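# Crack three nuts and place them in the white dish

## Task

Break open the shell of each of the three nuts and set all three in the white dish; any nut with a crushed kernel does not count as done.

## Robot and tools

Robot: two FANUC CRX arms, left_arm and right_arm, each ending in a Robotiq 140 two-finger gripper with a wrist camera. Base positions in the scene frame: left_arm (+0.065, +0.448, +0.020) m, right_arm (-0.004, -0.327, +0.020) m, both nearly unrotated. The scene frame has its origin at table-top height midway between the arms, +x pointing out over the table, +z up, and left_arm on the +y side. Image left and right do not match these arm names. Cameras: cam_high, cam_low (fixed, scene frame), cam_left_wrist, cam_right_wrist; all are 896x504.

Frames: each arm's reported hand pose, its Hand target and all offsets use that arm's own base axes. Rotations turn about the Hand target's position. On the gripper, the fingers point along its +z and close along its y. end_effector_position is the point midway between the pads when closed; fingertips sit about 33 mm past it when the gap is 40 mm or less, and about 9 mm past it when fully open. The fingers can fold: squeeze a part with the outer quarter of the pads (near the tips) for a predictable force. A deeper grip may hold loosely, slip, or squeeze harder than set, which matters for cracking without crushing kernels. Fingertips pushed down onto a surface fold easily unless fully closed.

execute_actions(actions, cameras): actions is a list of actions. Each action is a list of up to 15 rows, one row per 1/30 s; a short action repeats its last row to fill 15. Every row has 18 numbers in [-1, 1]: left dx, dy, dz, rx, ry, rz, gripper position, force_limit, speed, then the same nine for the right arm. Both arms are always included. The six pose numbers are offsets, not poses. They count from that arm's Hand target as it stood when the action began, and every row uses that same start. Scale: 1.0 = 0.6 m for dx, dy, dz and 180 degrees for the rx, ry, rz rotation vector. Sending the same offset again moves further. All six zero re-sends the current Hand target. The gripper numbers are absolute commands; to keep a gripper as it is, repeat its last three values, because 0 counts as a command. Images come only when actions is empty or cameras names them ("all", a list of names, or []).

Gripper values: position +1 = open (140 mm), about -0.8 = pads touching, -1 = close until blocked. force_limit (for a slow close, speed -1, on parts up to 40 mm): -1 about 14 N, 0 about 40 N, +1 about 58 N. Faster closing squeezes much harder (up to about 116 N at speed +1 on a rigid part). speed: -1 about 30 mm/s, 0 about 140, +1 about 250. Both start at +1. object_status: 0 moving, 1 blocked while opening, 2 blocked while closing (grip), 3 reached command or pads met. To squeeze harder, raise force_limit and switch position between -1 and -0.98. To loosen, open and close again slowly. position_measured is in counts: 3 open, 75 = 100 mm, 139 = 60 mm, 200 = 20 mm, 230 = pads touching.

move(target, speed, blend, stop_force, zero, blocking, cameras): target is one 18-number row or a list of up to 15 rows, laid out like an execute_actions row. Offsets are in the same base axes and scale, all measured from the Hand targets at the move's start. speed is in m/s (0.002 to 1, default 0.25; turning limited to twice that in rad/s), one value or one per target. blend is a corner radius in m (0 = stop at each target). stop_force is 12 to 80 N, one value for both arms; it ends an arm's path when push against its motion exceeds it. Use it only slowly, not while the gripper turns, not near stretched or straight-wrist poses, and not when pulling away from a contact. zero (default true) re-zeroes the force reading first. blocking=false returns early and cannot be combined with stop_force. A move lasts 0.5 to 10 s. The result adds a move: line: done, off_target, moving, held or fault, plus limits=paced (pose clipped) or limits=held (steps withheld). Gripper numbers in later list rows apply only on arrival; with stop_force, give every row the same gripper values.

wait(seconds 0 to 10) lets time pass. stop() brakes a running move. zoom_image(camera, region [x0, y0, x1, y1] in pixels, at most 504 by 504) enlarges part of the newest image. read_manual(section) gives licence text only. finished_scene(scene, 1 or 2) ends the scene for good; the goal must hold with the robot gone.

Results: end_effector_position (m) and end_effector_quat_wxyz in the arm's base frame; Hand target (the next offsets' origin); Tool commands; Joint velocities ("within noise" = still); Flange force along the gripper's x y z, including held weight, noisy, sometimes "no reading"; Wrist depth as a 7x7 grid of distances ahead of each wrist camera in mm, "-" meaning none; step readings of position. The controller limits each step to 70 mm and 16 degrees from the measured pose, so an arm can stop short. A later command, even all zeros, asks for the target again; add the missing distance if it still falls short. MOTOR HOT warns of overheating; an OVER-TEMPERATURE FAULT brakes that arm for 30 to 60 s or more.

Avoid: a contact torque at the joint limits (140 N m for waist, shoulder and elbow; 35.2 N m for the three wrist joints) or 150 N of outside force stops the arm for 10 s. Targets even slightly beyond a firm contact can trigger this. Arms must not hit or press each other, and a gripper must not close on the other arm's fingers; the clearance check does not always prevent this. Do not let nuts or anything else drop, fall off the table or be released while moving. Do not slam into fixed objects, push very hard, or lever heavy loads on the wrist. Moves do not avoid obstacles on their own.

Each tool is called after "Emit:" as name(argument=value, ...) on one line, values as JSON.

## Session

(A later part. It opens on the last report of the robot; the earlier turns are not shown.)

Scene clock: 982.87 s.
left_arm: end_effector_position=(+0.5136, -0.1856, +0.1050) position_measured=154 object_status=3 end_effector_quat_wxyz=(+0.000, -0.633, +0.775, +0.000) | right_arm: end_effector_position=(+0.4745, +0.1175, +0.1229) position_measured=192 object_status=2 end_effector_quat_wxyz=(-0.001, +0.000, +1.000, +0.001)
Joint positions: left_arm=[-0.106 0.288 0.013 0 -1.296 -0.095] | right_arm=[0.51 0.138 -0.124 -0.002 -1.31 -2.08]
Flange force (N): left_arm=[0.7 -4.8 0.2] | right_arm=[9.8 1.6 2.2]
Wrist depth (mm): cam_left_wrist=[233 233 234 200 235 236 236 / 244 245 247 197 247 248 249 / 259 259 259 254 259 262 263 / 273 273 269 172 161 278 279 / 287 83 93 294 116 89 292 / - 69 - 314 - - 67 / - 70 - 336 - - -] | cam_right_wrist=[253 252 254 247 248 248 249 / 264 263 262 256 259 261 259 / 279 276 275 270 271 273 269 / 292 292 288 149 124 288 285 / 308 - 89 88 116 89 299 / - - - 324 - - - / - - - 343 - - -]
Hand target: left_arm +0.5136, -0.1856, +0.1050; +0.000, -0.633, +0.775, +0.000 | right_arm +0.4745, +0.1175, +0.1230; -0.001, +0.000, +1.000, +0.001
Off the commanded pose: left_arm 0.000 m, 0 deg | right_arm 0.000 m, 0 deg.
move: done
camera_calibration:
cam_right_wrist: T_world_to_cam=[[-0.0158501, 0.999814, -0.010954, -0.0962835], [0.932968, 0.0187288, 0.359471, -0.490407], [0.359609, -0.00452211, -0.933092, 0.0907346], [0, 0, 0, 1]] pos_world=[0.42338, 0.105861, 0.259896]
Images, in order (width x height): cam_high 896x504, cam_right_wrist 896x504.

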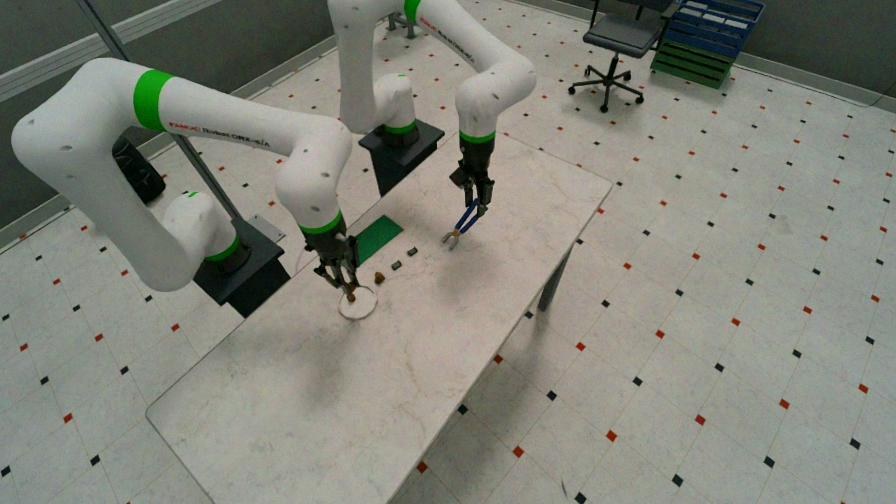

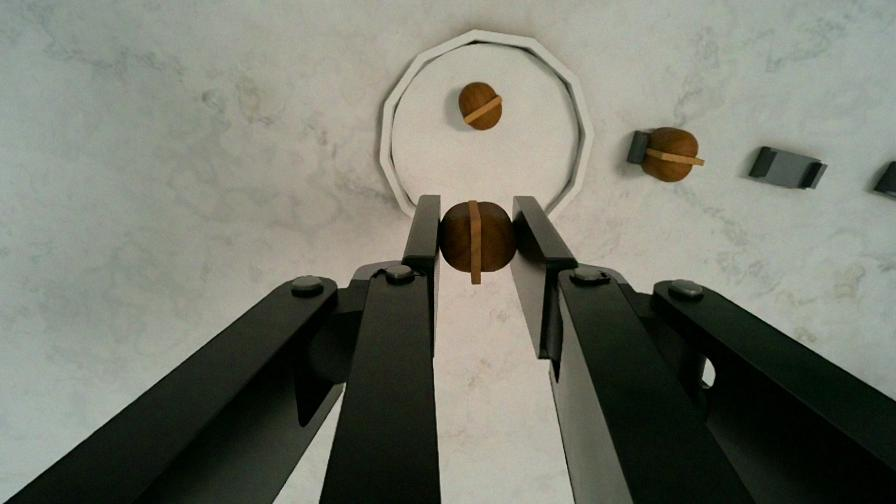

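Emit:
move(target=[[0,0,0,0,0,0,-0.2,-1,-1,0,0,-0.14667,0,0,0,-1,-1,-1],[0,0,0,0,0,0,-0.2,-1,-1,0,0,-0.16667,0,0,0,-1,-1,-1]], speed=[0.08,0.03], cameras=["cam_right_wrist","cam_low"])

Scene clock: 999.93 s.
left_arm: end_effector_position=(+0.5136, -0.1856, +0.1050) position_measured=154 object_status=3 end_effector_quat_wxyz=(+0.000, -0.633, +0.775, +0.000) | right_arm: end_effector_position=(+0.4745, +0.1175, +0.0230) position_measured=192 object_status=2 end_effector_quat_wxyz=(-0.001, +0.000, +1.000, +0.001)
Joint positions: left_arm=[-0.106 0.288 0.013 0 -1.296 -0.095] | right_arm=[0.51 0.23 -0.265 -0.002 -1.076 -2.08]
Flange force (N): left_arm=[0.7 -4.8 0.1] | right_arm=[8.3 1.3 1.2]
Wrist depth (mm): cam_left_wrist=[233 233 233 200 235 236 236 / 245 246 246 198 248 248 250 / 258 259 259 254 258 262 263 / 274 274 269 173 161 277 280 / 286 83 93 294 116 89 292 / - 69 - 312 - - 67 / - 70 - 335 - - -] | cam_right_wrist=[162 161 160 158 158 159 - / 169 168 166 162 164 166 166 / 176 177 174 171 172 172 156 / 187 186 185 150 149 183 183 / 196 193 89 182 116 87 192 / - - - 206 - - - / - - - 219 - - -]
Hand target: left_arm +0.5136, -0.1856, +0.1050; +0.000, -0.633, +0.775, +0.000 | right_arm +0.4745, +0.1175, +0.0230; -0.001, +0.000, +1.000, +0.001
Off the commanded pose: left_arm 0.000 m, 0 deg | right_arm 0.000 m, 0 deg.
move: done
camera_calibration:
cam_right_wrist: T_world_to_cam=[[-0.0158145, 0.999814, -0.0110492, -0.0973779], [0.932935, 0.0187301, 0.359557, -0.454496], [0.359697, -0.00462195, -0.933058, -0.00251283], [0, 0, 0, 1]] pos_world=[0.423379, 0.105861, 0.159997]
Images, in order (width x height): cam_low 896x504, cam_right_wrist 896x504.

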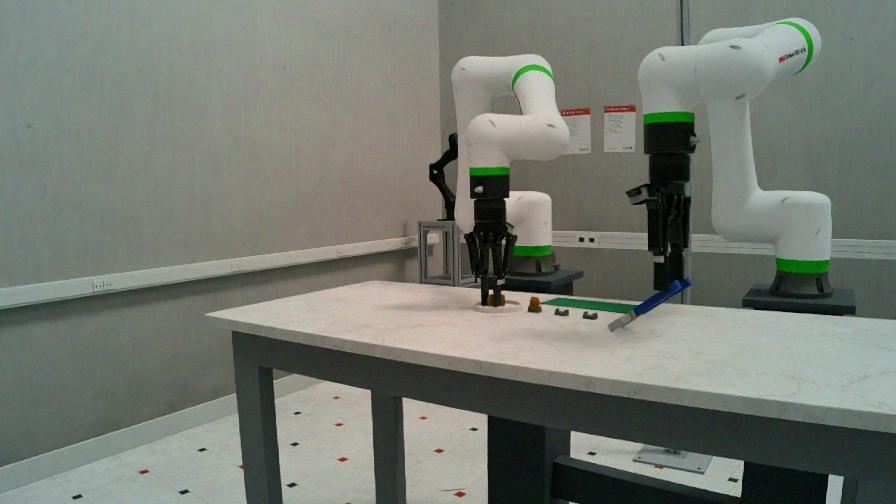

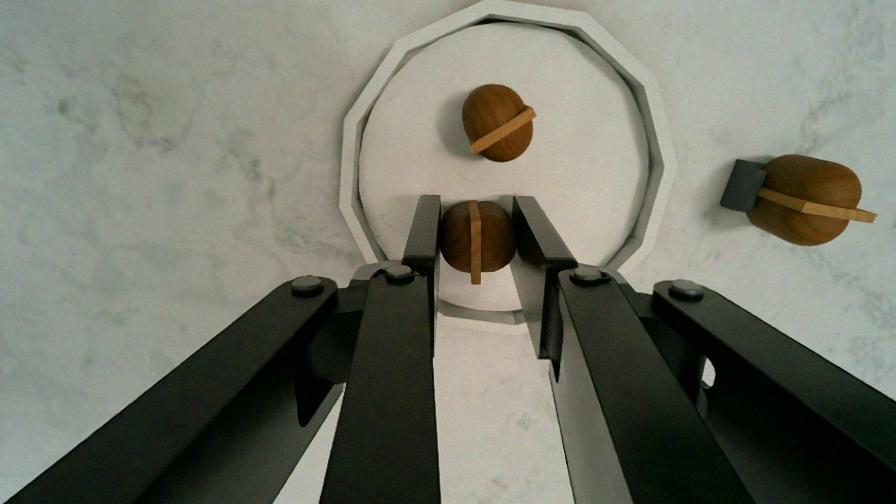

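Emit:
move(target=[0,0,0,0,0,0,-0.2,-1,-1,0,0,-0.0067,0,0,0,-1,-1,-1], speed=0.01, stop_force=12, cameras=["cam_right_wrist"])

Scene clock: 1007.97 s.
left_arm: end_effector_position=(+0.5136, -0.1856, +0.1050) position_measured=154 object_status=3 end_effector_quat_wxyz=(+0.000, -0.633, +0.775, +0.000) | right_arm: end_effector_position=(+0.4745, +0.1175, +0.0189) position_measured=192 object_status=2 end_effector_quat_wxyz=(-0.001, +0.000, +1.000, +0.001)
Joint positions: left_arm=[-0.106 0.288 0.013 0 -1.296 -0.095] | right_arm=[0.51 0.235 -0.27 -0.002 -1.067 -2.08]
Flange force (N): left_arm=[0.2 -4.0 -0.1] | right_arm=[8.0 2.1 0.5]
Wrist depth (mm): cam_left_wrist=[232 233 233 200 235 236 237 / 245 245 246 197 248 249 249 / 258 259 260 256 259 262 263 / 272 274 269 173 161 277 278 / 287 83 93 293 116 89 293 / - 69 - 313 - - 67 / - 70 - 335 - - -] | cam_right_wrist=[158 157 157 154 153 155 155 / 165 164 164 157 160 161 162 / 173 174 170 169 168 168 147 / 182 182 177 150 149 179 179 / 193 188 89 179 116 87 187 / - - - 202 - - - / - - - 214 - - -]
Hand target: left_arm +0.5136, -0.1856, +0.1050; +0.000, -0.633, +0.775, +0.000 | right_arm +0.4745, +0.1175, +0.0189; -0.001, +0.000, +1.000, +0.001
Off the commanded pose: left_arm 0.000 m, 0 deg | right_arm 0.000 m, 0 deg.
move: done
camera_calibration:
cam_right_wrist: T_world_to_cam=[[-0.0158741, 0.999812, -0.0111773, -0.0972781], [0.932934, 0.0188319, 0.359554, -0.45303], [0.359697, -0.0047201, -0.933057, -0.00632822], [0, 0, 0, 1]] pos_world=[0.423379, 0.105761, 0.155897]
Images, in order (width x height): cam_right_wrist 896x504.

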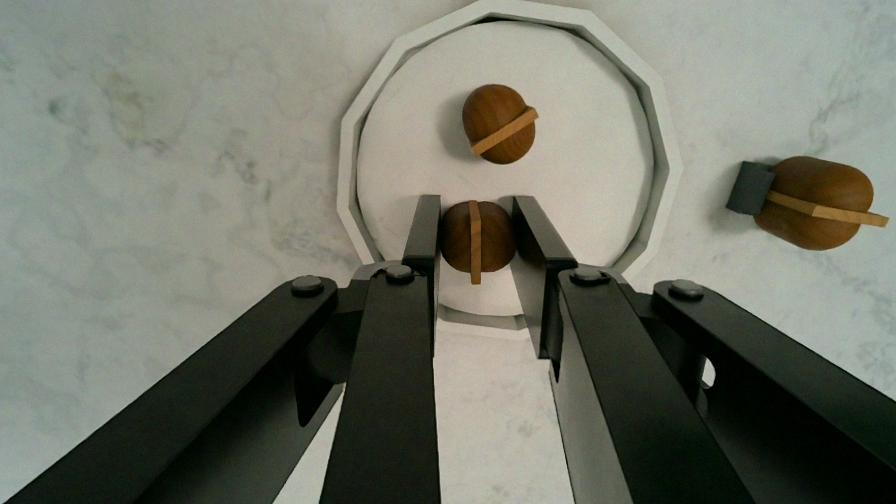

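Emit:
move(target=[0,0,0,0,0,0,-0.2,-1,-1,0,0,-0.0025,0,0,0,-1,-1,-1], speed=0.01, stop_force=12)

Emit:
execute_actions(actions=[[[0,0,0,0,0,0,-0.2,-1,-1,0,0,0,0,0,0,-0.4,-1,-1]],[[0,0,0,0,0,0,-0.2,-1,-1,0,0,0,0,0,0,-0.4,-1,-1]],[[0,0,0,0,0,0,-0.2,-1,-1,0,0,0,0,0,0,-0.4,-1,-1]]], cameras=["cam_right_wrist"])

Scene clock: 1013.40 s.
left_arm: end_effector_position=(+0.5136, -0.1856, +0.1050) position_measured=154 object_status=3 end_effector_quat_wxyz=(+0.000, -0.633, +0.775, +0.000) | right_arm: end_effector_position=(+0.4745, +0.1175, +0.0182) position_measured=192 object_status=2 end_effector_quat_wxyz=(-0.001, +0.000, +1.000, +0.001)
Joint positions: left_arm=[-0.106 0.288 0.013 0 -1.296 -0.095] | right_arm=[0.51 0.236 -0.271 -0.002 -1.065 -2.08]
Flange force (N): left_arm=[0.8 -4.8 -0.2] | right_arm=[13.3 2.1 -19.2]
Wrist depth (mm): cam_left_wrist=[232 233 234 200 235 236 237 / 244 245 246 197 247 247 249 / 258 258 260 255 258 263 262 / 275 275 270 173 161 277 278 / 286 83 93 292 116 89 292 / - 69 - 312 - - 67 / - 70 - 335 - - -] | cam_right_wrist=[158 157 156 154 152 155 154 / 164 164 163 158 159 161 162 / 173 172 170 167 167 169 148 / 181 181 176 150 168 179 178 / 195 187 89 178 116 87 187 / - - - 201 - - - / - - - 211 - - -]
Hand target: left_arm +0.5136, -0.1856, +0.1050; +0.000, -0.633, +0.775, +0.000 | right_arm +0.4745, +0.1175, +0.0182; -0.001, +0.000, +1.000, +0.001 (not the last commanded pose)
Off the commanded pose: left_arm 0.000 m, 0 deg | right_arm 0.001 m, 0 deg.
move: contact (right_arm)

Scene clock: 1015.10 s.
left_arm: end_effector_position=(+0.5136, -0.1856, +0.1050) position_measured=154 object_status=3 end_effector_quat_wxyz=(+0.000, -0.633, +0.775, +0.000) | right_arm: end_effector_position=(+0.4745, +0.1175, +0.0182) position_measured=179 object_status=3 end_effector_quat_wxyz=(-0.001, +0.000, +1.000, +0.001)
Joint positions: left_arm=[-0.106 0.288 0.013 0 -1.296 -0.095] | right_arm=[0.51 0.236 -0.271 -0.002 -1.065 -2.08]
Flange force (N): left_arm=[0.8 -4.0 0.0] | right_arm=[7.8 2.5 -0.1]
Flange force at the end of the 1st action (N): left_arm=[0.9 -5.3 0.0] | right_arm=[8.1 2.3 0.7]
Flange force at the end of the 2nd action (N): left_arm=[0.4 -4.5 -0.1] | right_arm=[7.6 1.7 0.1]
Wrist depth (mm): cam_left_wrist=[233 234 234 200 236 236 236 / 244 246 246 197 247 249 248 / 259 258 260 255 258 262 263 / 273 273 269 173 161 277 280 / 287 83 93 294 116 89 292 / - 69 - 313 - - 67 / - 70 - 336 - - -] | cam_right_wrist=[158 156 155 154 153 155 152 / 165 164 163 158 159 160 162 / 173 172 170 168 166 167 148 / 182 181 177 151 139 179 178 / 192 83 88 183 116 84 185 / - - - 201 - - 72 / - - - 213 - - 70]
Hand target: left_arm +0.5136, -0.1856, +0.1050; +0.000, -0.633, +0.775, +0.000 | right_arm +0.4745, +0.1175, +0.0182; -0.001, +0.000, +1.000, +0.001
Off the commanded pose: left_arm 0.000 m, 0 deg | right_arm 0.000 m, 0 deg.
Step readings (end_effector_position of left_arm | right_arm; steps 1 to 15: 1st action; 16 to 30: 2nd action; 31 to 45: 3rd action):
0: (+0.5136, -0.1856, +0.1050) | (+0.4745, +0.1175, +0.0182)
1: (+0.5136, -0.1856, +0.1050) | (+0.4745, +0.1175, +0.0182)
2: (+0.5136, -0.1856, +0.1050) | (+0.4745, +0.1175, +0.0182)
4: (+0.5136, -0.1856, +0.1050) | (+0.4745, +0.1175, +0.0182)
8: (+0.5136, -0.1856, +0.1050) | (+0.4745, +0.1175, +0.0182)
15: (+0.5136, -0.1856, +0.1050) | (+0.4745, +0.1175, +0.0182)
16: (+0.5136, -0.1856, +0.1050) | (+0.4745, +0.1175, +0.0182)
17: (+0.5136, -0.1856, +0.1050) | (+0.4745, +0.1175, +0.0182)
19: (+0.5136, -0.1856, +0.1050) | (+0.4745, +0.1175, +0.0182)
23: (+0.5136, -0.1856, +0.1050) | (+0.4745, +0.1175, +0.0182)
30: (+0.5136, -0.1856, +0.1050) | (+0.4745, +0.1175, +0.0182)
31: (+0.5136, -0.1856, +0.1050) | (+0.4745, +0.1175, +0.0182)
32: (+0.5136, -0.1856, +0.1050) | (+0.4745, +0.1175, +0.0182)
34: (+0.5136, -0.1856, +0.1050) | (+0.4745, +0.1175, +0.0182)
38: (+0.5136, -0.1856, +0.1050) | (+0.4745, +0.1175, +0.0182)
45: (+0.5136, -0.1856, +0.1050) | (+0.4745, +0.1175, +0.0182)
camera_calibration:
cam_right_wrist: T_world_to_cam=[[-0.0159069, 0.999812, -0.0110846, -0.0972863], [0.9329, 0.0188296, 0.359643, -0.452777], [0.359784, -0.00461998, -0.933024, -0.00703437], [0, 0, 0, 1]] pos_world=[0.423379, 0.105761, 0.155197]
Images, in order (width x height): cam_right_wrist 896x504.

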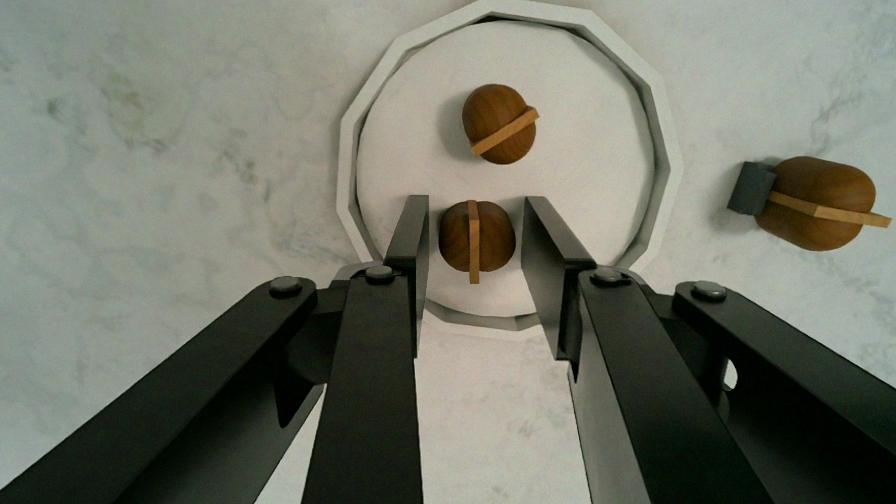

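Emit:
move(target=[[0,0,0,0,0,0,-0.2,-1,-1,0,0,0.175,0,0,0,-0.4,-1,-1],[-0.0631,-0.3103,0,0,0,0,-0.2,-1,-1,-0.0242,-0.0625,0.3697,0,0,0.411,-0.4,-1,-1]], speed=[0.06,0.12], cameras=["cam_right_wrist","cam_high"])

Scene clock: 1050.67 s.
left_arm: end_effector_position=(+0.4758, -0.3718, +0.1050) position_measured=154 object_status=3 end_effector_quat_wxyz=(+0.000, -0.633, +0.775, +0.000) | right_arm: end_effector_position=(+0.4600, +0.0799, +0.2401) position_measured=179 object_status=3 end_effector_quat_wxyz=(-0.001, -0.602, +0.799, +0.000)
Joint positions: left_arm=[-0.446 0.429 0.203 0 -1.344 0.245] | right_arm=[0.455 0.047 0.051 0.001 -1.577 -0.734]
Flange force (N): left_arm=[2.0 -5.0 0.2] | right_arm=[-0.1 8.1 3.6]
Wrist depth (mm): cam_left_wrist=[232 234 233 199 237 235 234 / 244 245 246 197 246 248 246 / 257 258 259 254 258 261 260 / 274 274 269 173 161 278 278 / 287 83 93 292 116 89 292 / - 69 - 313 - - 67 / - 70 - 334 - - -] | cam_right_wrist=[355 358 355 355 360 357 1153 / 373 378 375 372 374 372 1153 / 393 391 391 385 388 393 1205 / 411 410 409 398 123 407 1301 / - 78 88 425 115 84 1362 / - - - - - - 72 / - - - 513 - - 70]
Hand target: left_arm +0.4758, -0.3718, +0.1050; +0.000, -0.633, +0.775, +0.000 | right_arm +0.4600, +0.0800, +0.2400; -0.001, -0.602, +0.799, +0.000
Off the commanded pose: left_arm 0.000 m, 0 deg | right_arm 0.000 m, 0 deg.
move: done
camera_calibration:
cam_right_wrist: T_world_to_cam=[[-0.965352, 0.260703, -0.0113344, 0.438363], [0.239359, 0.901943, 0.359452, -0.269828], [0.103933, 0.344285, -0.933095, 0.294866], [0, 0, 0, 1]] pos_world=[0.457114, 0.0275686, 0.377097]
Images, in order (width x height): cam_high 896x504, cam_right_wrist 896x504.

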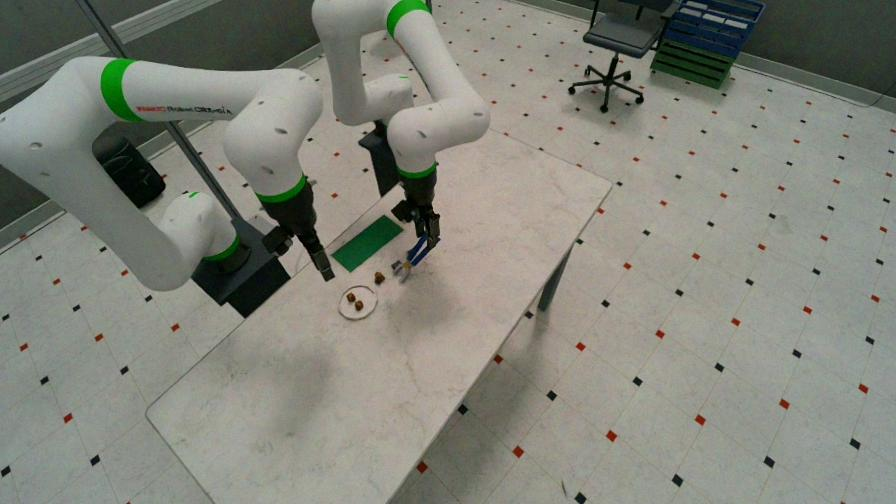

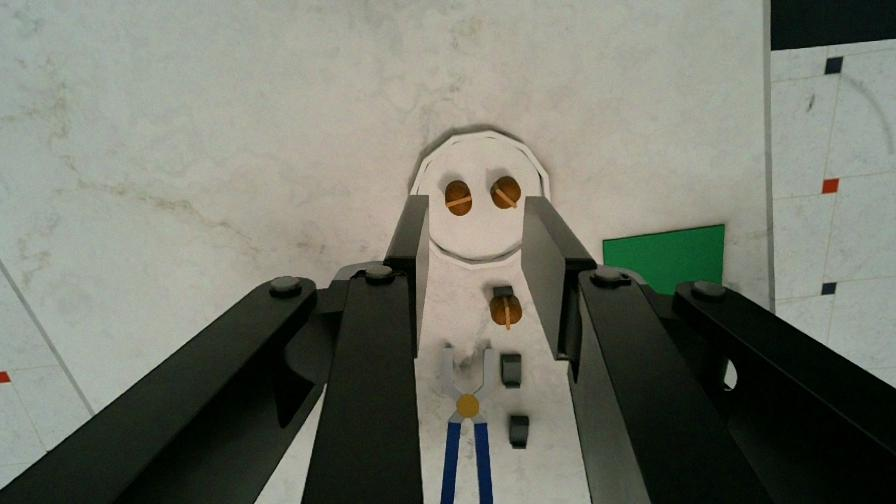

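Emit:
execute_actions(actions=[[[0,0,0,0,0,0,-0.2,-1,-1,0,0,0,0,0,0,1,-1,0]],[[0,0,0,0,0,0,-0.2,-1,-1,0,0,0,0,0,0,1,-1,0]]], cameras=["cam_right_wrist"])

Emit:
zoom_image(camera="cam_right_wrist", region=[380, 120, 600, 340])

Emit:
zoom_image(camera="cam_right_wrist", region=[380, 270, 580, 470])

Scene clock: 1060.33 s.
left_arm: end_effector_position=(+0.4758, -0.3718, +0.1050) position_measured=154 object_status=3 end_effector_quat_wxyz=(+0.000, -0.633, +0.775, +0.000) | right_arm: end_effector_position=(+0.4600, +0.0800, +0.2400) position_measured=3 object_status=3 end_effector_quat_wxyz=(-0.001, -0.602, +0.799, +0.000)
Joint positions: left_arm=[-0.446 0.429 0.203 0 -1.344 0.245] | right_arm=[0.455 0.047 0.051 0 -1.577 -0.734]
Flange force (N): left_arm=[2.9 -6.4 -0.1] | right_arm=[-0.2 8.4 3.9]
Flange force at the end of the 1st action (N): left_arm=[2.2 -5.8 -0.5] | right_arm=[-0.1 9.7 4.2]
Wrist depth (mm): cam_left_wrist=[232 233 233 200 235 235 234 / 244 245 246 196 247 248 246 / 257 259 260 255 259 262 260 / 274 274 268 173 161 277 277 / 288 83 93 293 116 89 293 / - 69 - 315 - - 67 / - 70 - 336 - - -] | cam_right_wrist=[355 356 354 353 357 357 528 / 370 - 371 370 372 371 1158 / 389 395 - 374 389 392 1200 / 404 132 415 411 411 140 117 / - 114 430 433 434 132 101 / - 462 447 459 455 - 94 / - 489 491 491 495 507 -]
Hand target: left_arm +0.4758, -0.3718, +0.1050; +0.000, -0.633, +0.775, +0.000 | right_arm +0.4600, +0.0800, +0.2400; -0.001, -0.602, +0.799, +0.000
Off the commanded pose: left_arm 0.000 m, 0 deg | right_arm 0.000 m, 0 deg.
Step readings (end_effector_position of left_arm | right_arm; steps 1 to 15: 1st action; 16 to 30: 2nd action):
0: (+0.4758, -0.3718, +0.1050) | (+0.4600, +0.0800, +0.2400)
1: (+0.4758, -0.3718, +0.1050) | (+0.4600, +0.0800, +0.2400)
2: (+0.4758, -0.3718, +0.1050) | (+0.4600, +0.0800, +0.2400)
4: (+0.4758, -0.3718, +0.1050) | (+0.4600, +0.0800, +0.2400)
8: (+0.4758, -0.3718, +0.1050) | (+0.4600, +0.0800, +0.2400)
15: (+0.4758, -0.3718, +0.1050) | (+0.4600, +0.0800, +0.2400)
16: (+0.4758, -0.3718, +0.1050) | (+0.4600, +0.0800, +0.2400)
17: (+0.4758, -0.3718, +0.1050) | (+0.4600, +0.0800, +0.2400)
19: (+0.4758, -0.3718, +0.1050) | (+0.4600, +0.0800, +0.2400)
23: (+0.4758, -0.3718, +0.1050) | (+0.4600, +0.0800, +0.2400)
30: (+0.4758, -0.3718, +0.1050) | (+0.4600, +0.0800, +0.2400)
camera_calibration:
cam_right_wrist: T_world_to_cam=[[-0.96537, 0.260649, -0.0110954, 0.438256], [0.239373, 0.901877, 0.359609, -0.269945], [0.103738, 0.3445, -0.933037, 0.2948], [0, 0, 0, 1]] pos_world=[0.457114, 0.0276682, 0.376997]
Images, in order (width x height): cam_right_wrist 896x504.

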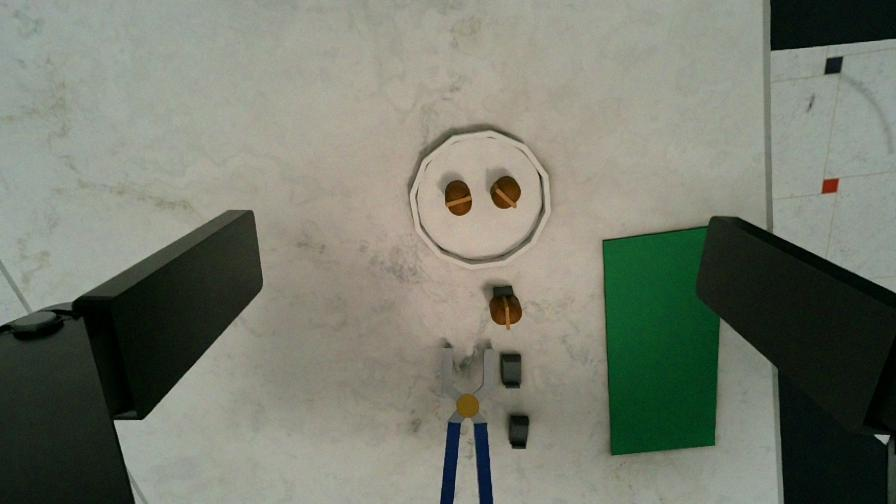

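Scaled by 2.291 from the camera's 896x504 image, which has a finer 1280x720 frame.

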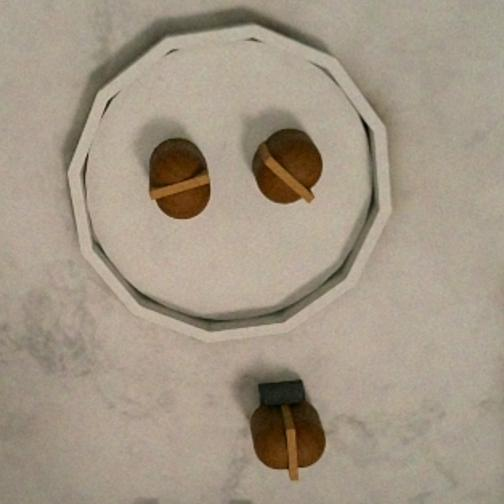

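Scaled by 2.520 from the camera's 896x504 image, which has a finer 1280x720 frame.

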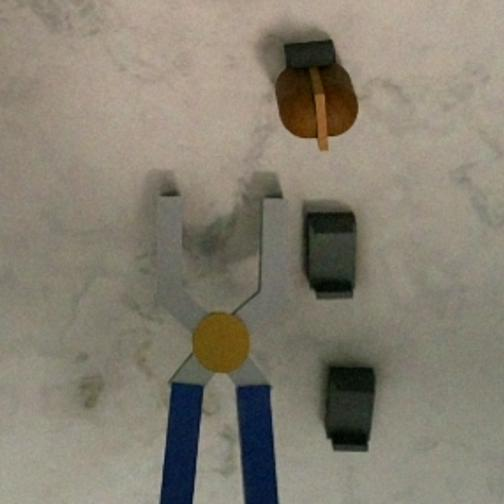

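Emit:
move(target=[0,0,0,0,0,0,-0.2,-1,-1,-0.0242,0.1117,-0.15,0,0,0,1,-1,0], speed=0.15, cameras=["cam_right_wrist"])

Emit:
zoom_image(camera="cam_right_wrist", region=[380, 150, 630, 400])

Scene clock: 1089.43 s.
left_arm: end_effector_position=(+0.4758, -0.3718, +0.1050) position_measured=154 object_status=3 end_effector_quat_wxyz=(+0.000, -0.633, +0.775, +0.000) | right_arm: end_effector_position=(+0.4455, +0.1470, +0.1501) position_measured=3 object_status=3 end_effector_quat_wxyz=(-0.001, -0.602, +0.799, +0.000)
Joint positions: left_arm=[-0.446 0.429 0.203 0 -1.344 0.245] | right_arm=[0.6 0.074 -0.13 0 -1.368 -0.879]
Flange force (N): left_arm=[2.5 -6.0 -0.5] | right_arm=[0.7 8.3 1.3]
Wrist depth (mm): cam_left_wrist=[232 233 234 200 234 235 234 / 244 245 245 197 247 247 247 / 259 260 259 255 259 261 261 / 273 274 268 172 161 276 283 / 288 83 93 293 116 89 294 / - 69 - 313 - - 67 / - 70 - 335 - - -] | cam_right_wrist=[275 275 276 272 274 273 279 / 289 289 288 282 288 288 292 / 304 304 303 298 304 297 308 / 316 132 319 318 322 140 314 / - 123 336 333 335 328 101 / - 357 357 348 346 351 94 / - 380 378 383 - 376 -]
Hand target: left_arm +0.4758, -0.3718, +0.1050; +0.000, -0.633, +0.775, +0.000 | right_arm +0.4455, +0.1470, +0.1500; -0.001, -0.602, +0.799, +0.000
Off the commanded pose: left_arm 0.000 m, 0 deg | right_arm 0.000 m, 0 deg.
move: done
camera_calibration:
cam_right_wrist: T_world_to_cam=[[-0.965349, 0.260729, -0.0110375, 0.405763], [0.239458, 0.90182, 0.359695, -0.294592], [0.103737, 0.344588, -0.933005, 0.189233], [0, 0, 0, 1]] pos_world=[0.442615, 0.0946677, 0.286997]
Images, in order (width x height): cam_right_wrist 896x504.

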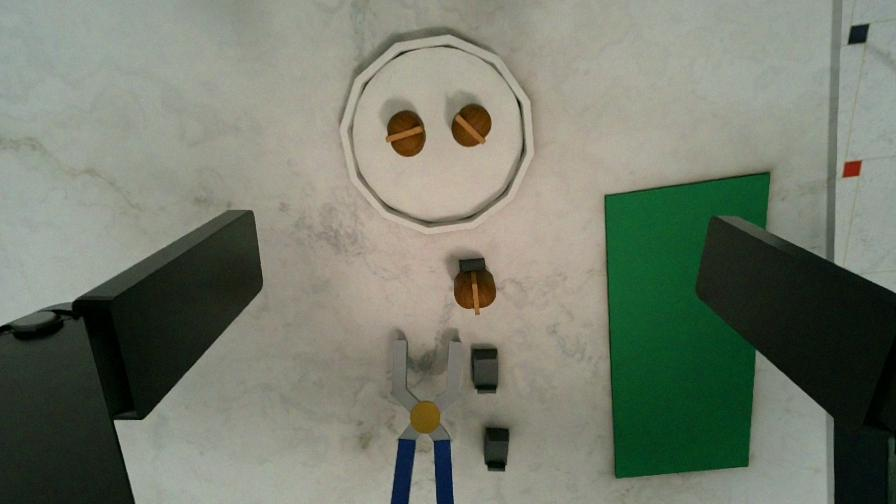

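Scaled by 2.016 from the camera's 896x504 image, which has a finer 1280x720 frame.

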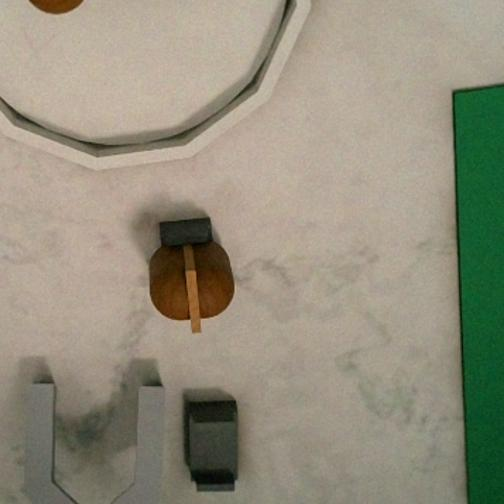

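Emit:
move(target=[0,0,0,0,0,0.0389,-0.2,-1,-1,0,-0.0783,0.0833,0,0,0,1,-1,0], speed=0.08, cameras=["cam_right_wrist"])

Emit:
zoom_image(camera="cam_right_wrist", region=[360, 200, 610, 450])

Scene clock: 1127.03 s.
left_arm: end_effector_position=(+0.4758, -0.3718, +0.1050) position_measured=154 object_status=3 end_effector_quat_wxyz=(+0.000, +0.679, -0.734, +0.000) | right_arm: end_effector_position=(+0.4455, +0.1000, +0.2000) position_measured=3 object_status=3 end_effector_quat_wxyz=(-0.001, -0.602, +0.799, +0.000)
Joint positions: left_arm=[-0.446 0.429 0.203 0 -1.344 0.367] | right_arm=[0.51 0.025 -0.065 0.001 -1.483 -0.789]
Flange force (N): left_arm=[3.7 -4.6 0.3] | right_arm=[-0.5 8.3 2.7]
Wrist depth (mm): cam_left_wrist=[232 233 233 200 235 235 234 / 244 245 246 198 247 247 246 / 259 258 259 254 259 259 260 / 274 275 269 173 161 278 278 / 288 83 93 294 116 89 293 / - 69 - 313 - - 67 / - 70 - 335 - - -] | cam_right_wrist=[320 319 320 319 322 314 1077 / 333 332 334 330 337 336 1118 / 345 356 352 - 352 352 1158 / 373 132 367 379 370 141 1240 / - 122 390 393 389 140 101 / - 413 416 413 412 417 94 / - 440 434 440 421 447 -]
Hand target: left_arm +0.4758, -0.3718, +0.1050; +0.000, +0.679, -0.734, +0.000 | right_arm +0.4455, +0.1000, +0.2000; -0.001, -0.602, +0.799, +0.000
Off the commanded pose: left_arm 0.000 m, 0 deg | right_arm 0.000 m, 0 deg.
move: done
camera_calibration:
cam_right_wrist: T_world_to_cam=[[-0.965365, 0.260663, -0.0112193, 0.418639], [0.239354, 0.90192, 0.359514, -0.27009], [0.103831, 0.344377, -0.933072, 0.252069], [0, 0, 0, 1]] pos_world=[0.442614, 0.0476685, 0.336997]
Images, in order (width x height): cam_right_wrist 896x504.

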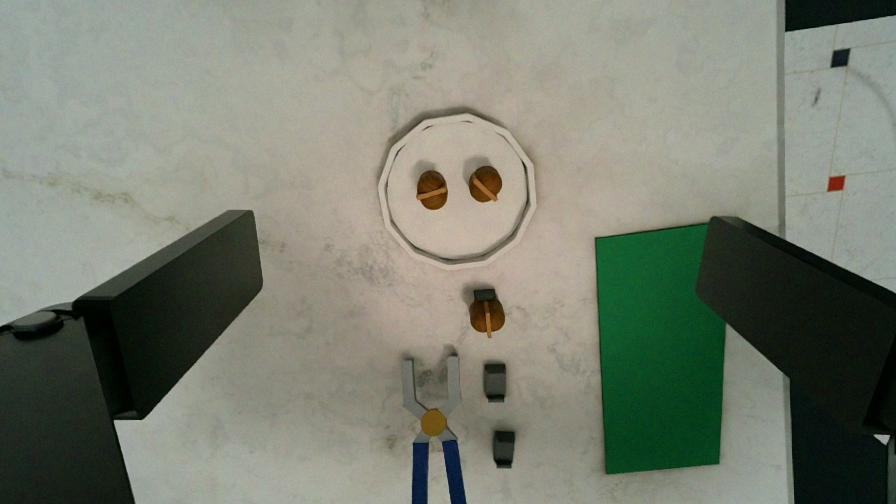

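Scaled by 2.016 from the camera's 896x504 image, which has a finer 1280x720 frame.

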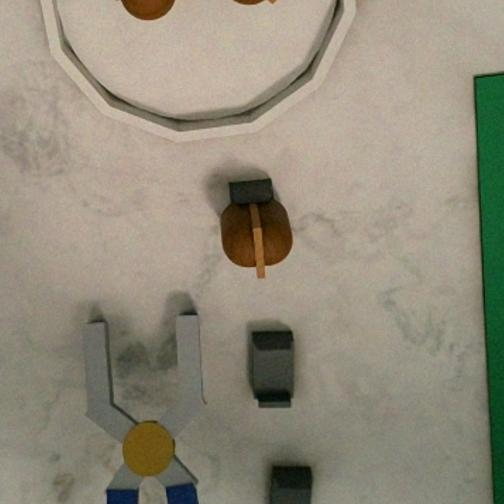

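Emit:
move(target=[-0.0025,-0.0315,0,0,0,0,-0.2,-1,-1,0,0,0,0,0,0,1,-1,0], speed=0.04)

Emit:
execute_actions(actions=[[[0,0,0,0,0,0,-0.03,-1,-1,0,0,0,0,0,0,1,-1,0]],[[0,0,0,0,0,0,-0.03,-1,-1,0,0,0,0,0,0,1,-1,0]]], cameras=["cam_right_wrist"])

Emit:
zoom_image(camera="cam_right_wrist", region=[360, 200, 610, 450])

Scene clock: 1153.00 s.
left_arm: end_effector_position=(+0.4743, -0.3907, +0.1050) position_measured=154 object_status=3 end_effector_quat_wxyz=(+0.000, +0.679, -0.734, +0.000) | right_arm: end_effector_position=(+0.4455, +0.1000, +0.2000) position_measured=3 object_status=3 end_effector_quat_wxyz=(-0.001, -0.602, +0.799, +0.000)
Joint positions: left_arm=[-0.476 0.455 0.24 0 -1.355 0.397] | right_arm=[0.51 0.025 -0.065 0 -1.484 -0.789]
Flange force (N): left_arm=[2.1 -4.8 -0.4] | right_arm=[-0.2 8.1 3.0]
Wrist depth (mm): cam_left_wrist=[233 233 233 200 232 235 234 / 245 245 246 197 248 248 244 / 259 259 259 255 259 261 261 / 273 274 268 173 161 276 276 / 287 83 93 295 116 89 292 / - 69 - 310 - - 67 / - 70 - 335 - - -] | cam_right_wrist=[326 320 314 319 317 319 1095 / 336 336 - 335 335 333 1128 / 352 356 358 349 349 348 1173 / - 132 371 376 369 141 1234 / - 114 392 393 391 140 101 / - 413 418 413 - - 94 / - 439 442 436 452 - -]
Hand target: left_arm +0.4743, -0.3907, +0.1050; +0.000, +0.679, -0.734, +0.000 | right_arm +0.4455, +0.1000, +0.2000; -0.001, -0.602, +0.799, +0.000
Off the commanded pose: left_arm 0.000 m, 0 deg | right_arm 0.000 m, 0 deg.
move: done

Scene clock: 1154.20 s.
left_arm: end_effector_position=(+0.4743, -0.3907, +0.1050) position_measured=132 object_status=3 end_effector_quat_wxyz=(+0.000, +0.679, -0.734, +0.000) | right_arm: end_effector_position=(+0.4455, +0.1000, +0.2000) position_measured=3 object_status=3 end_effector_quat_wxyz=(-0.001, -0.602, +0.799, +0.000)
Joint positions: left_arm=[-0.476 0.455 0.24 0 -1.356 0.397] | right_arm=[0.51 0.025 -0.065 0 -1.484 -0.789]
Flange force (N): left_arm=[3.7 -4.9 -0.2] | right_arm=[0.1 9.2 3.4]
Flange force at the end of the 1st action (N): left_arm=[3.7 -4.9 -0.2] | right_arm=[0.3 8.2 3.4]
Wrist depth (mm): cam_left_wrist=[232 233 233 202 232 236 234 / 245 246 246 202 247 247 245 / 258 259 259 254 257 262 261 / 274 275 149 272 163 275 277 / 287 88 88 293 162 91 288 / - 70 309 313 314 - 67 / - 68 - 335 336 - -] | cam_right_wrist=[320 320 320 319 314 320 1086 / 331 337 333 333 335 334 1143 / 353 352 - 342 349 351 1184 / 371 132 371 373 369 140 1222 / - 123 392 392 389 132 101 / - 107 415 395 409 - 94 / - 442 432 - 442 447 -]
Hand target: left_arm +0.4743, -0.3907, +0.1050; +0.000, +0.679, -0.734, +0.000 | right_arm +0.4455, +0.1000, +0.2000; -0.001, -0.602, +0.799, +0.000
Off the commanded pose: left_arm 0.000 m, 0 deg | right_arm 0.000 m, 0 deg.
Step readings (end_effector_position of left_arm | right_arm; steps 1 to 15: 1st action; 16 to 30: 2nd action):
0: (+0.4743, -0.3907, +0.1050) | (+0.4455, +0.1000, +0.2000)
1: (+0.4743, -0.3907, +0.1050) | (+0.4455, +0.1000, +0.2000)
2: (+0.4743, -0.3907, +0.1050) | (+0.4455, +0.1000, +0.2000)
4: (+0.4743, -0.3907, +0.1050) | (+0.4455, +0.1000, +0.2000)
8: (+0.4743, -0.3907, +0.1050) | (+0.4455, +0.1000, +0.2000)
15: (+0.4743, -0.3907, +0.1050) | (+0.4455, +0.1000, +0.2000)
16: (+0.4743, -0.3907, +0.1050) | (+0.4455, +0.1000, +0.2000)
17: (+0.4743, -0.3907, +0.1050) | (+0.4455, +0.1000, +0.2000)
19: (+0.4743, -0.3907, +0.1050) | (+0.4455, +0.1000, +0.2000)
23: (+0.4743, -0.3907, +0.1050) | (+0.4455, +0.1000, +0.2000)
30: (+0.4743, -0.3907, +0.1050) | (+0.4455, +0.1000, +0.2000)
camera_calibration:
cam_right_wrist: T_world_to_cam=[[-0.96537, 0.260649, -0.0110954, 0.418601], [0.239373, 0.901877, 0.359609, -0.270128], [0.103738, 0.3445, -0.933037, 0.252093], [0, 0, 0, 1]] pos_world=[0.442614, 0.0476682, 0.336997]
Images, in order (width x height): cam_right_wrist 896x504.

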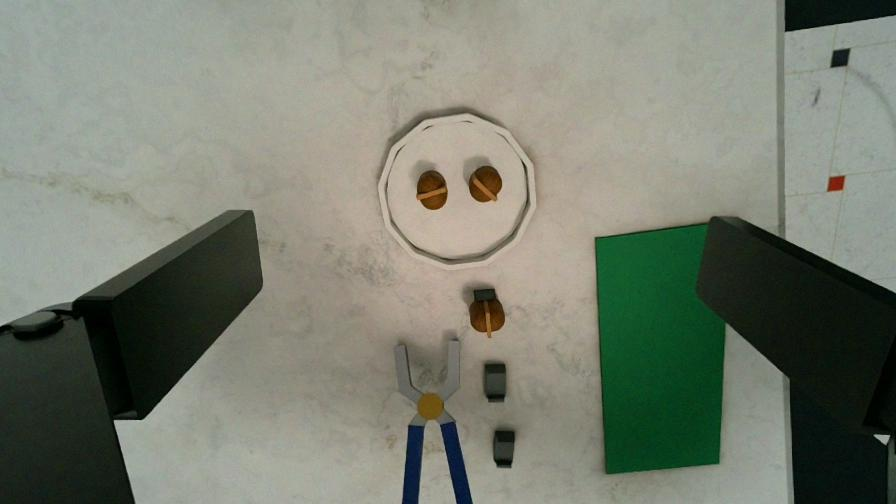

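Scaled by 2.016 from the camera's 896x504 image, which has a finer 1280x720 frame.

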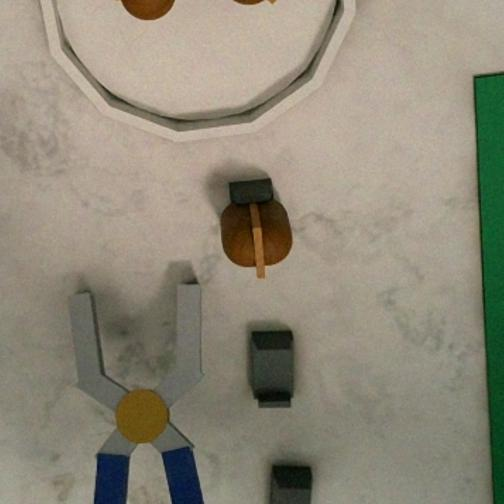

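Emit:
move(target=[-0.0845,0.0067,0,0,0,0,-0.03,-1,-1,0,0,0,0,0,0,1,-1,0], speed=0.04, cameras=["cam_right_wrist"])

Emit:
zoom_image(camera="cam_right_wrist", region=[380, 240, 580, 440])

Scene clock: 1165.43 s.
left_arm: end_effector_position=(+0.4236, -0.3867, +0.1050) position_measured=132 object_status=3 end_effector_quat_wxyz=(+0.000, +0.679, -0.734, +0.000) | right_arm: end_effector_position=(+0.4455, +0.1000, +0.2000) position_measured=3 object_status=3 end_effector_quat_wxyz=(-0.001, -0.602, +0.799, +0.000)
Joint positions: left_arm=[-0.511 0.354 0.1 0 -1.316 0.432] | right_arm=[0.51 0.025 -0.065 0 -1.484 -0.789]
Flange force (N): left_arm=[2.6 -3.7 0.2] | right_arm=[0.3 8.2 3.0]
Wrist depth (mm): cam_left_wrist=[233 234 235 202 235 234 236 / 245 246 247 201 246 246 248 / 259 259 259 252 258 260 262 / 271 275 149 272 163 275 278 / 286 88 88 294 162 91 289 / - 70 309 311 313 - 67 / - 68 - 335 334 - -] | cam_right_wrist=[324 320 318 316 317 323 1100 / 335 336 335 330 333 334 1118 / 357 357 352 345 349 352 1189 / - 131 368 364 365 141 1240 / - 107 396 392 - 132 101 / - 107 417 415 416 - 94 / - 448 442 439 440 - -]
Hand target: left_arm +0.4236, -0.3867, +0.1050; +0.000, +0.679, -0.734, +0.000 | right_arm +0.4455, +0.1000, +0.2000; -0.001, -0.602, +0.799, +0.000
Off the commanded pose: left_arm 0.000 m, 0 deg | right_arm 0.000 m, 0 deg.
move: done
camera_calibration:
cam_right_wrist: T_world_to_cam=[[-0.96537, 0.260649, -0.0110954, 0.418601], [0.239373, 0.901877, 0.359609, -0.270128], [0.103738, 0.3445, -0.933037, 0.252093], [0, 0, 0, 1]] pos_world=[0.442614, 0.0476682, 0.336997]
Images, in order (width x height): cam_right_wrist 896x504.

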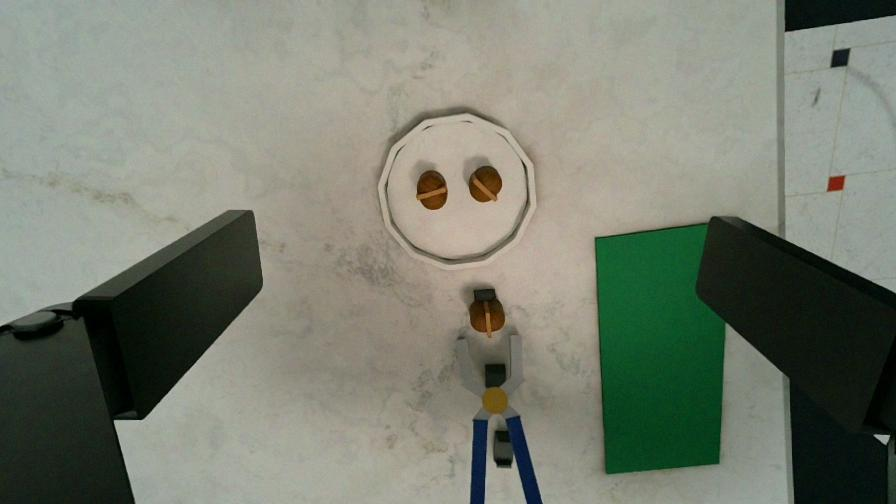

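Scaled by 2.520 from the camera's 896x504 image, which has a finer 1280x720 frame.

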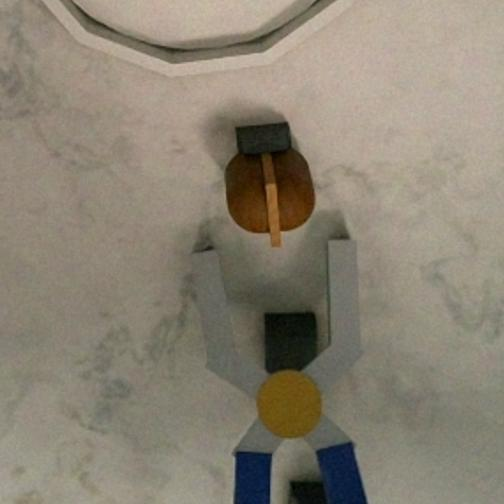

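Emit:
move(target=[[-0.0093,0.0007,0,0,0,0.0167,-0.03,-1,-1,0,0,0,0,0,0,1,-1,0],[-0.0103,-0.0360,0,0,0,0.0167,-0.03,-1,-1,0,0,0,0,0,0,1,-1,0]], speed=0.03, cameras=["cam_right_wrist"])

Emit:
zoom_image(camera="cam_right_wrist", region=[380, 240, 580, 440])

Scene clock: 1183.60 s.
left_arm: end_effector_position=(+0.4174, -0.4083, +0.1050) position_measured=132 object_status=3 end_effector_quat_wxyz=(+0.000, +0.698, -0.716, +0.000) | right_arm: end_effector_position=(+0.4455, +0.1000, +0.2000) position_measured=3 object_status=3 end_effector_quat_wxyz=(-0.001, -0.602, +0.799, +0.000)
Joint positions: left_arm=[-0.55 0.38 0.134 0 -1.325 0.523] | right_arm=[0.51 0.025 -0.065 0 -1.484 -0.789]
Flange force (N): left_arm=[3.7 -5.0 -0.8] | right_arm=[-0.8 8.4 2.7]
Wrist depth (mm): cam_left_wrist=[232 234 234 202 234 233 236 / 246 246 245 198 247 247 248 / 258 259 259 256 258 260 263 / 274 274 150 264 163 276 282 / 287 88 88 292 162 91 291 / - 70 309 313 313 - 67 / - 68 - 336 336 - -] | cam_right_wrist=[320 322 319 317 320 318 1086 / 333 336 333 332 332 333 1133 / 359 352 353 351 356 349 1228 / 369 132 367 366 366 141 1245 / - 114 397 385 392 131 101 / - 421 418 409 410 402 94 / - 441 442 438 441 425 -]
Hand target: left_arm +0.4174, -0.4083, +0.1050; +0.000, +0.698, -0.716, +0.000 | right_arm +0.4455, +0.1000, +0.2000; -0.001, -0.602, +0.799, +0.000
Off the commanded pose: left_arm 0.000 m, 0 deg | right_arm 0.000 m, 0 deg.
move: done
camera_calibration:
cam_right_wrist: T_world_to_cam=[[-0.96537, 0.260649, -0.0110954, 0.418601], [0.239373, 0.901877, 0.359609, -0.270128], [0.103738, 0.3445, -0.933037, 0.252093], [0, 0, 0, 1]] pos_world=[0.442614, 0.0476682, 0.336997]
Images, in order (width x height): cam_right_wrist 896x504.

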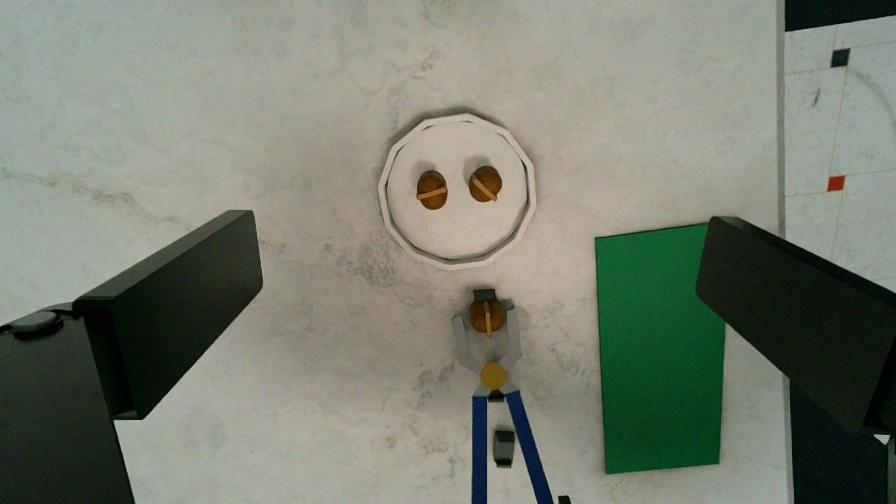

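Scaled by 2.520 from the camera's 896x504 image, which has a finer 1280x720 frame.

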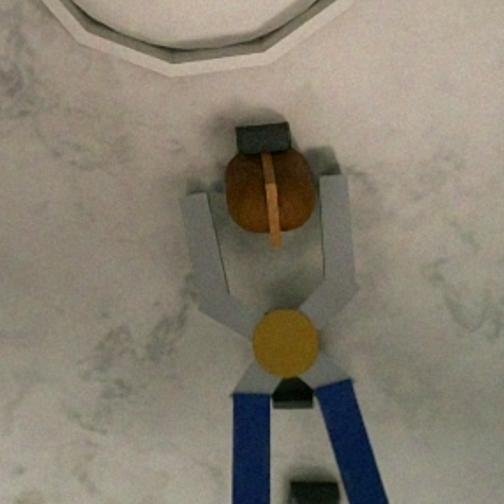

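Emit:
move(target=[-0.0035,-0.0217,0,0,0,0,-0.03,-1,-1,0,0,0,0,0,0,1,-1,0], speed=0.03, cameras=["cam_right_wrist"])

Emit:
zoom_image(camera="cam_right_wrist", region=[380, 240, 580, 440])

Scene clock: 1196.13 s.
left_arm: end_effector_position=(+0.4153, -0.4213, +0.1050) position_measured=132 object_status=3 end_effector_quat_wxyz=(+0.000, +0.698, -0.716, +0.000) | right_arm: end_effector_position=(+0.4455, +0.1000, +0.2000) position_measured=3 object_status=3 end_effector_quat_wxyz=(-0.001, -0.602, +0.799, +0.000)
Joint positions: left_arm=[-0.571 0.398 0.16 0 -1.332 0.544] | right_arm=[0.51 0.025 -0.065 0 -1.484 -0.789]
Flange force (N): left_arm=[4.5 -4.7 -1.0] | right_arm=[1.0 8.8 3.2]
Wrist depth (mm): cam_left_wrist=[233 232 234 201 234 234 236 / 245 244 246 241 247 245 248 / 259 259 260 244 258 259 263 / 274 274 149 269 163 276 280 / 286 88 88 294 162 91 292 / - 70 308 311 312 - 67 / - 68 - 337 336 - -] | cam_right_wrist=[322 320 319 324 320 317 1104 / 336 338 335 331 333 332 1128 / 353 348 351 346 355 356 1173 / 363 132 373 379 371 140 1251 / - 114 390 381 394 132 101 / - 415 406 418 411 - 94 / - 442 439 439 435 440 -]
Hand target: left_arm +0.4153, -0.4213, +0.1050; +0.000, +0.698, -0.716, +0.000 | right_arm +0.4455, +0.1000, +0.2000; -0.001, -0.602, +0.799, +0.000
Off the commanded pose: left_arm 0.000 m, 0 deg | right_arm 0.000 m, 0 deg.
move: done
camera_calibration:
cam_right_wrist: T_world_to_cam=[[-0.96537, 0.260649, -0.0110954, 0.418601], [0.239373, 0.901877, 0.359609, -0.270128], [0.103738, 0.3445, -0.933037, 0.252093], [0, 0, 0, 1]] pos_world=[0.442614, 0.0476682, 0.336997]
Images, in order (width x height): cam_right_wrist 896x504.

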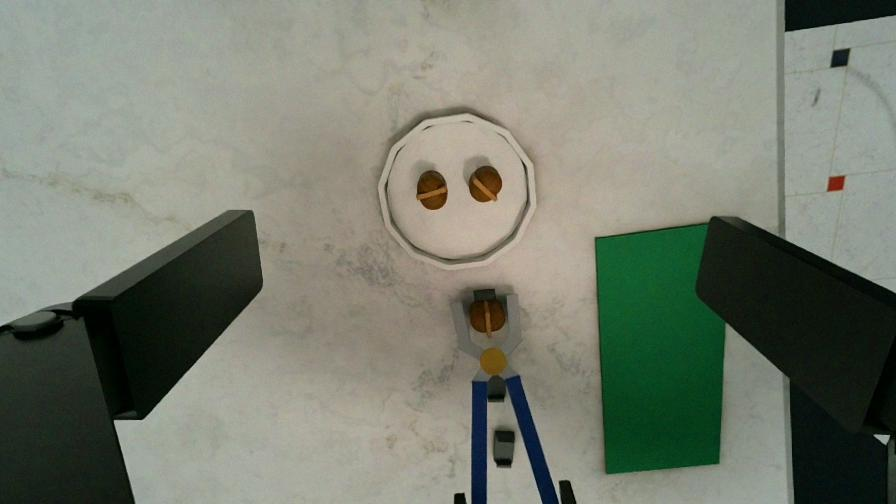

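Scaled by 2.520 from the camera's 896x504 image, which has a finer 1280x720 frame.

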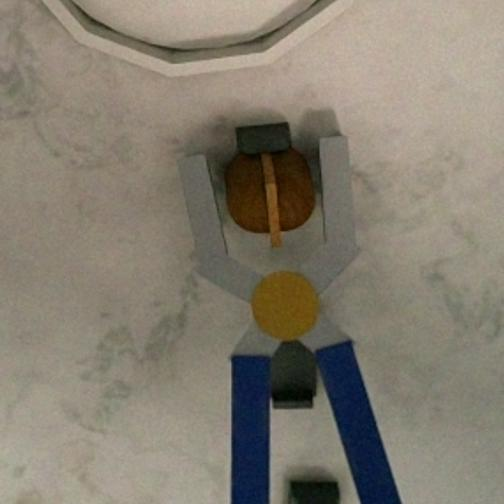

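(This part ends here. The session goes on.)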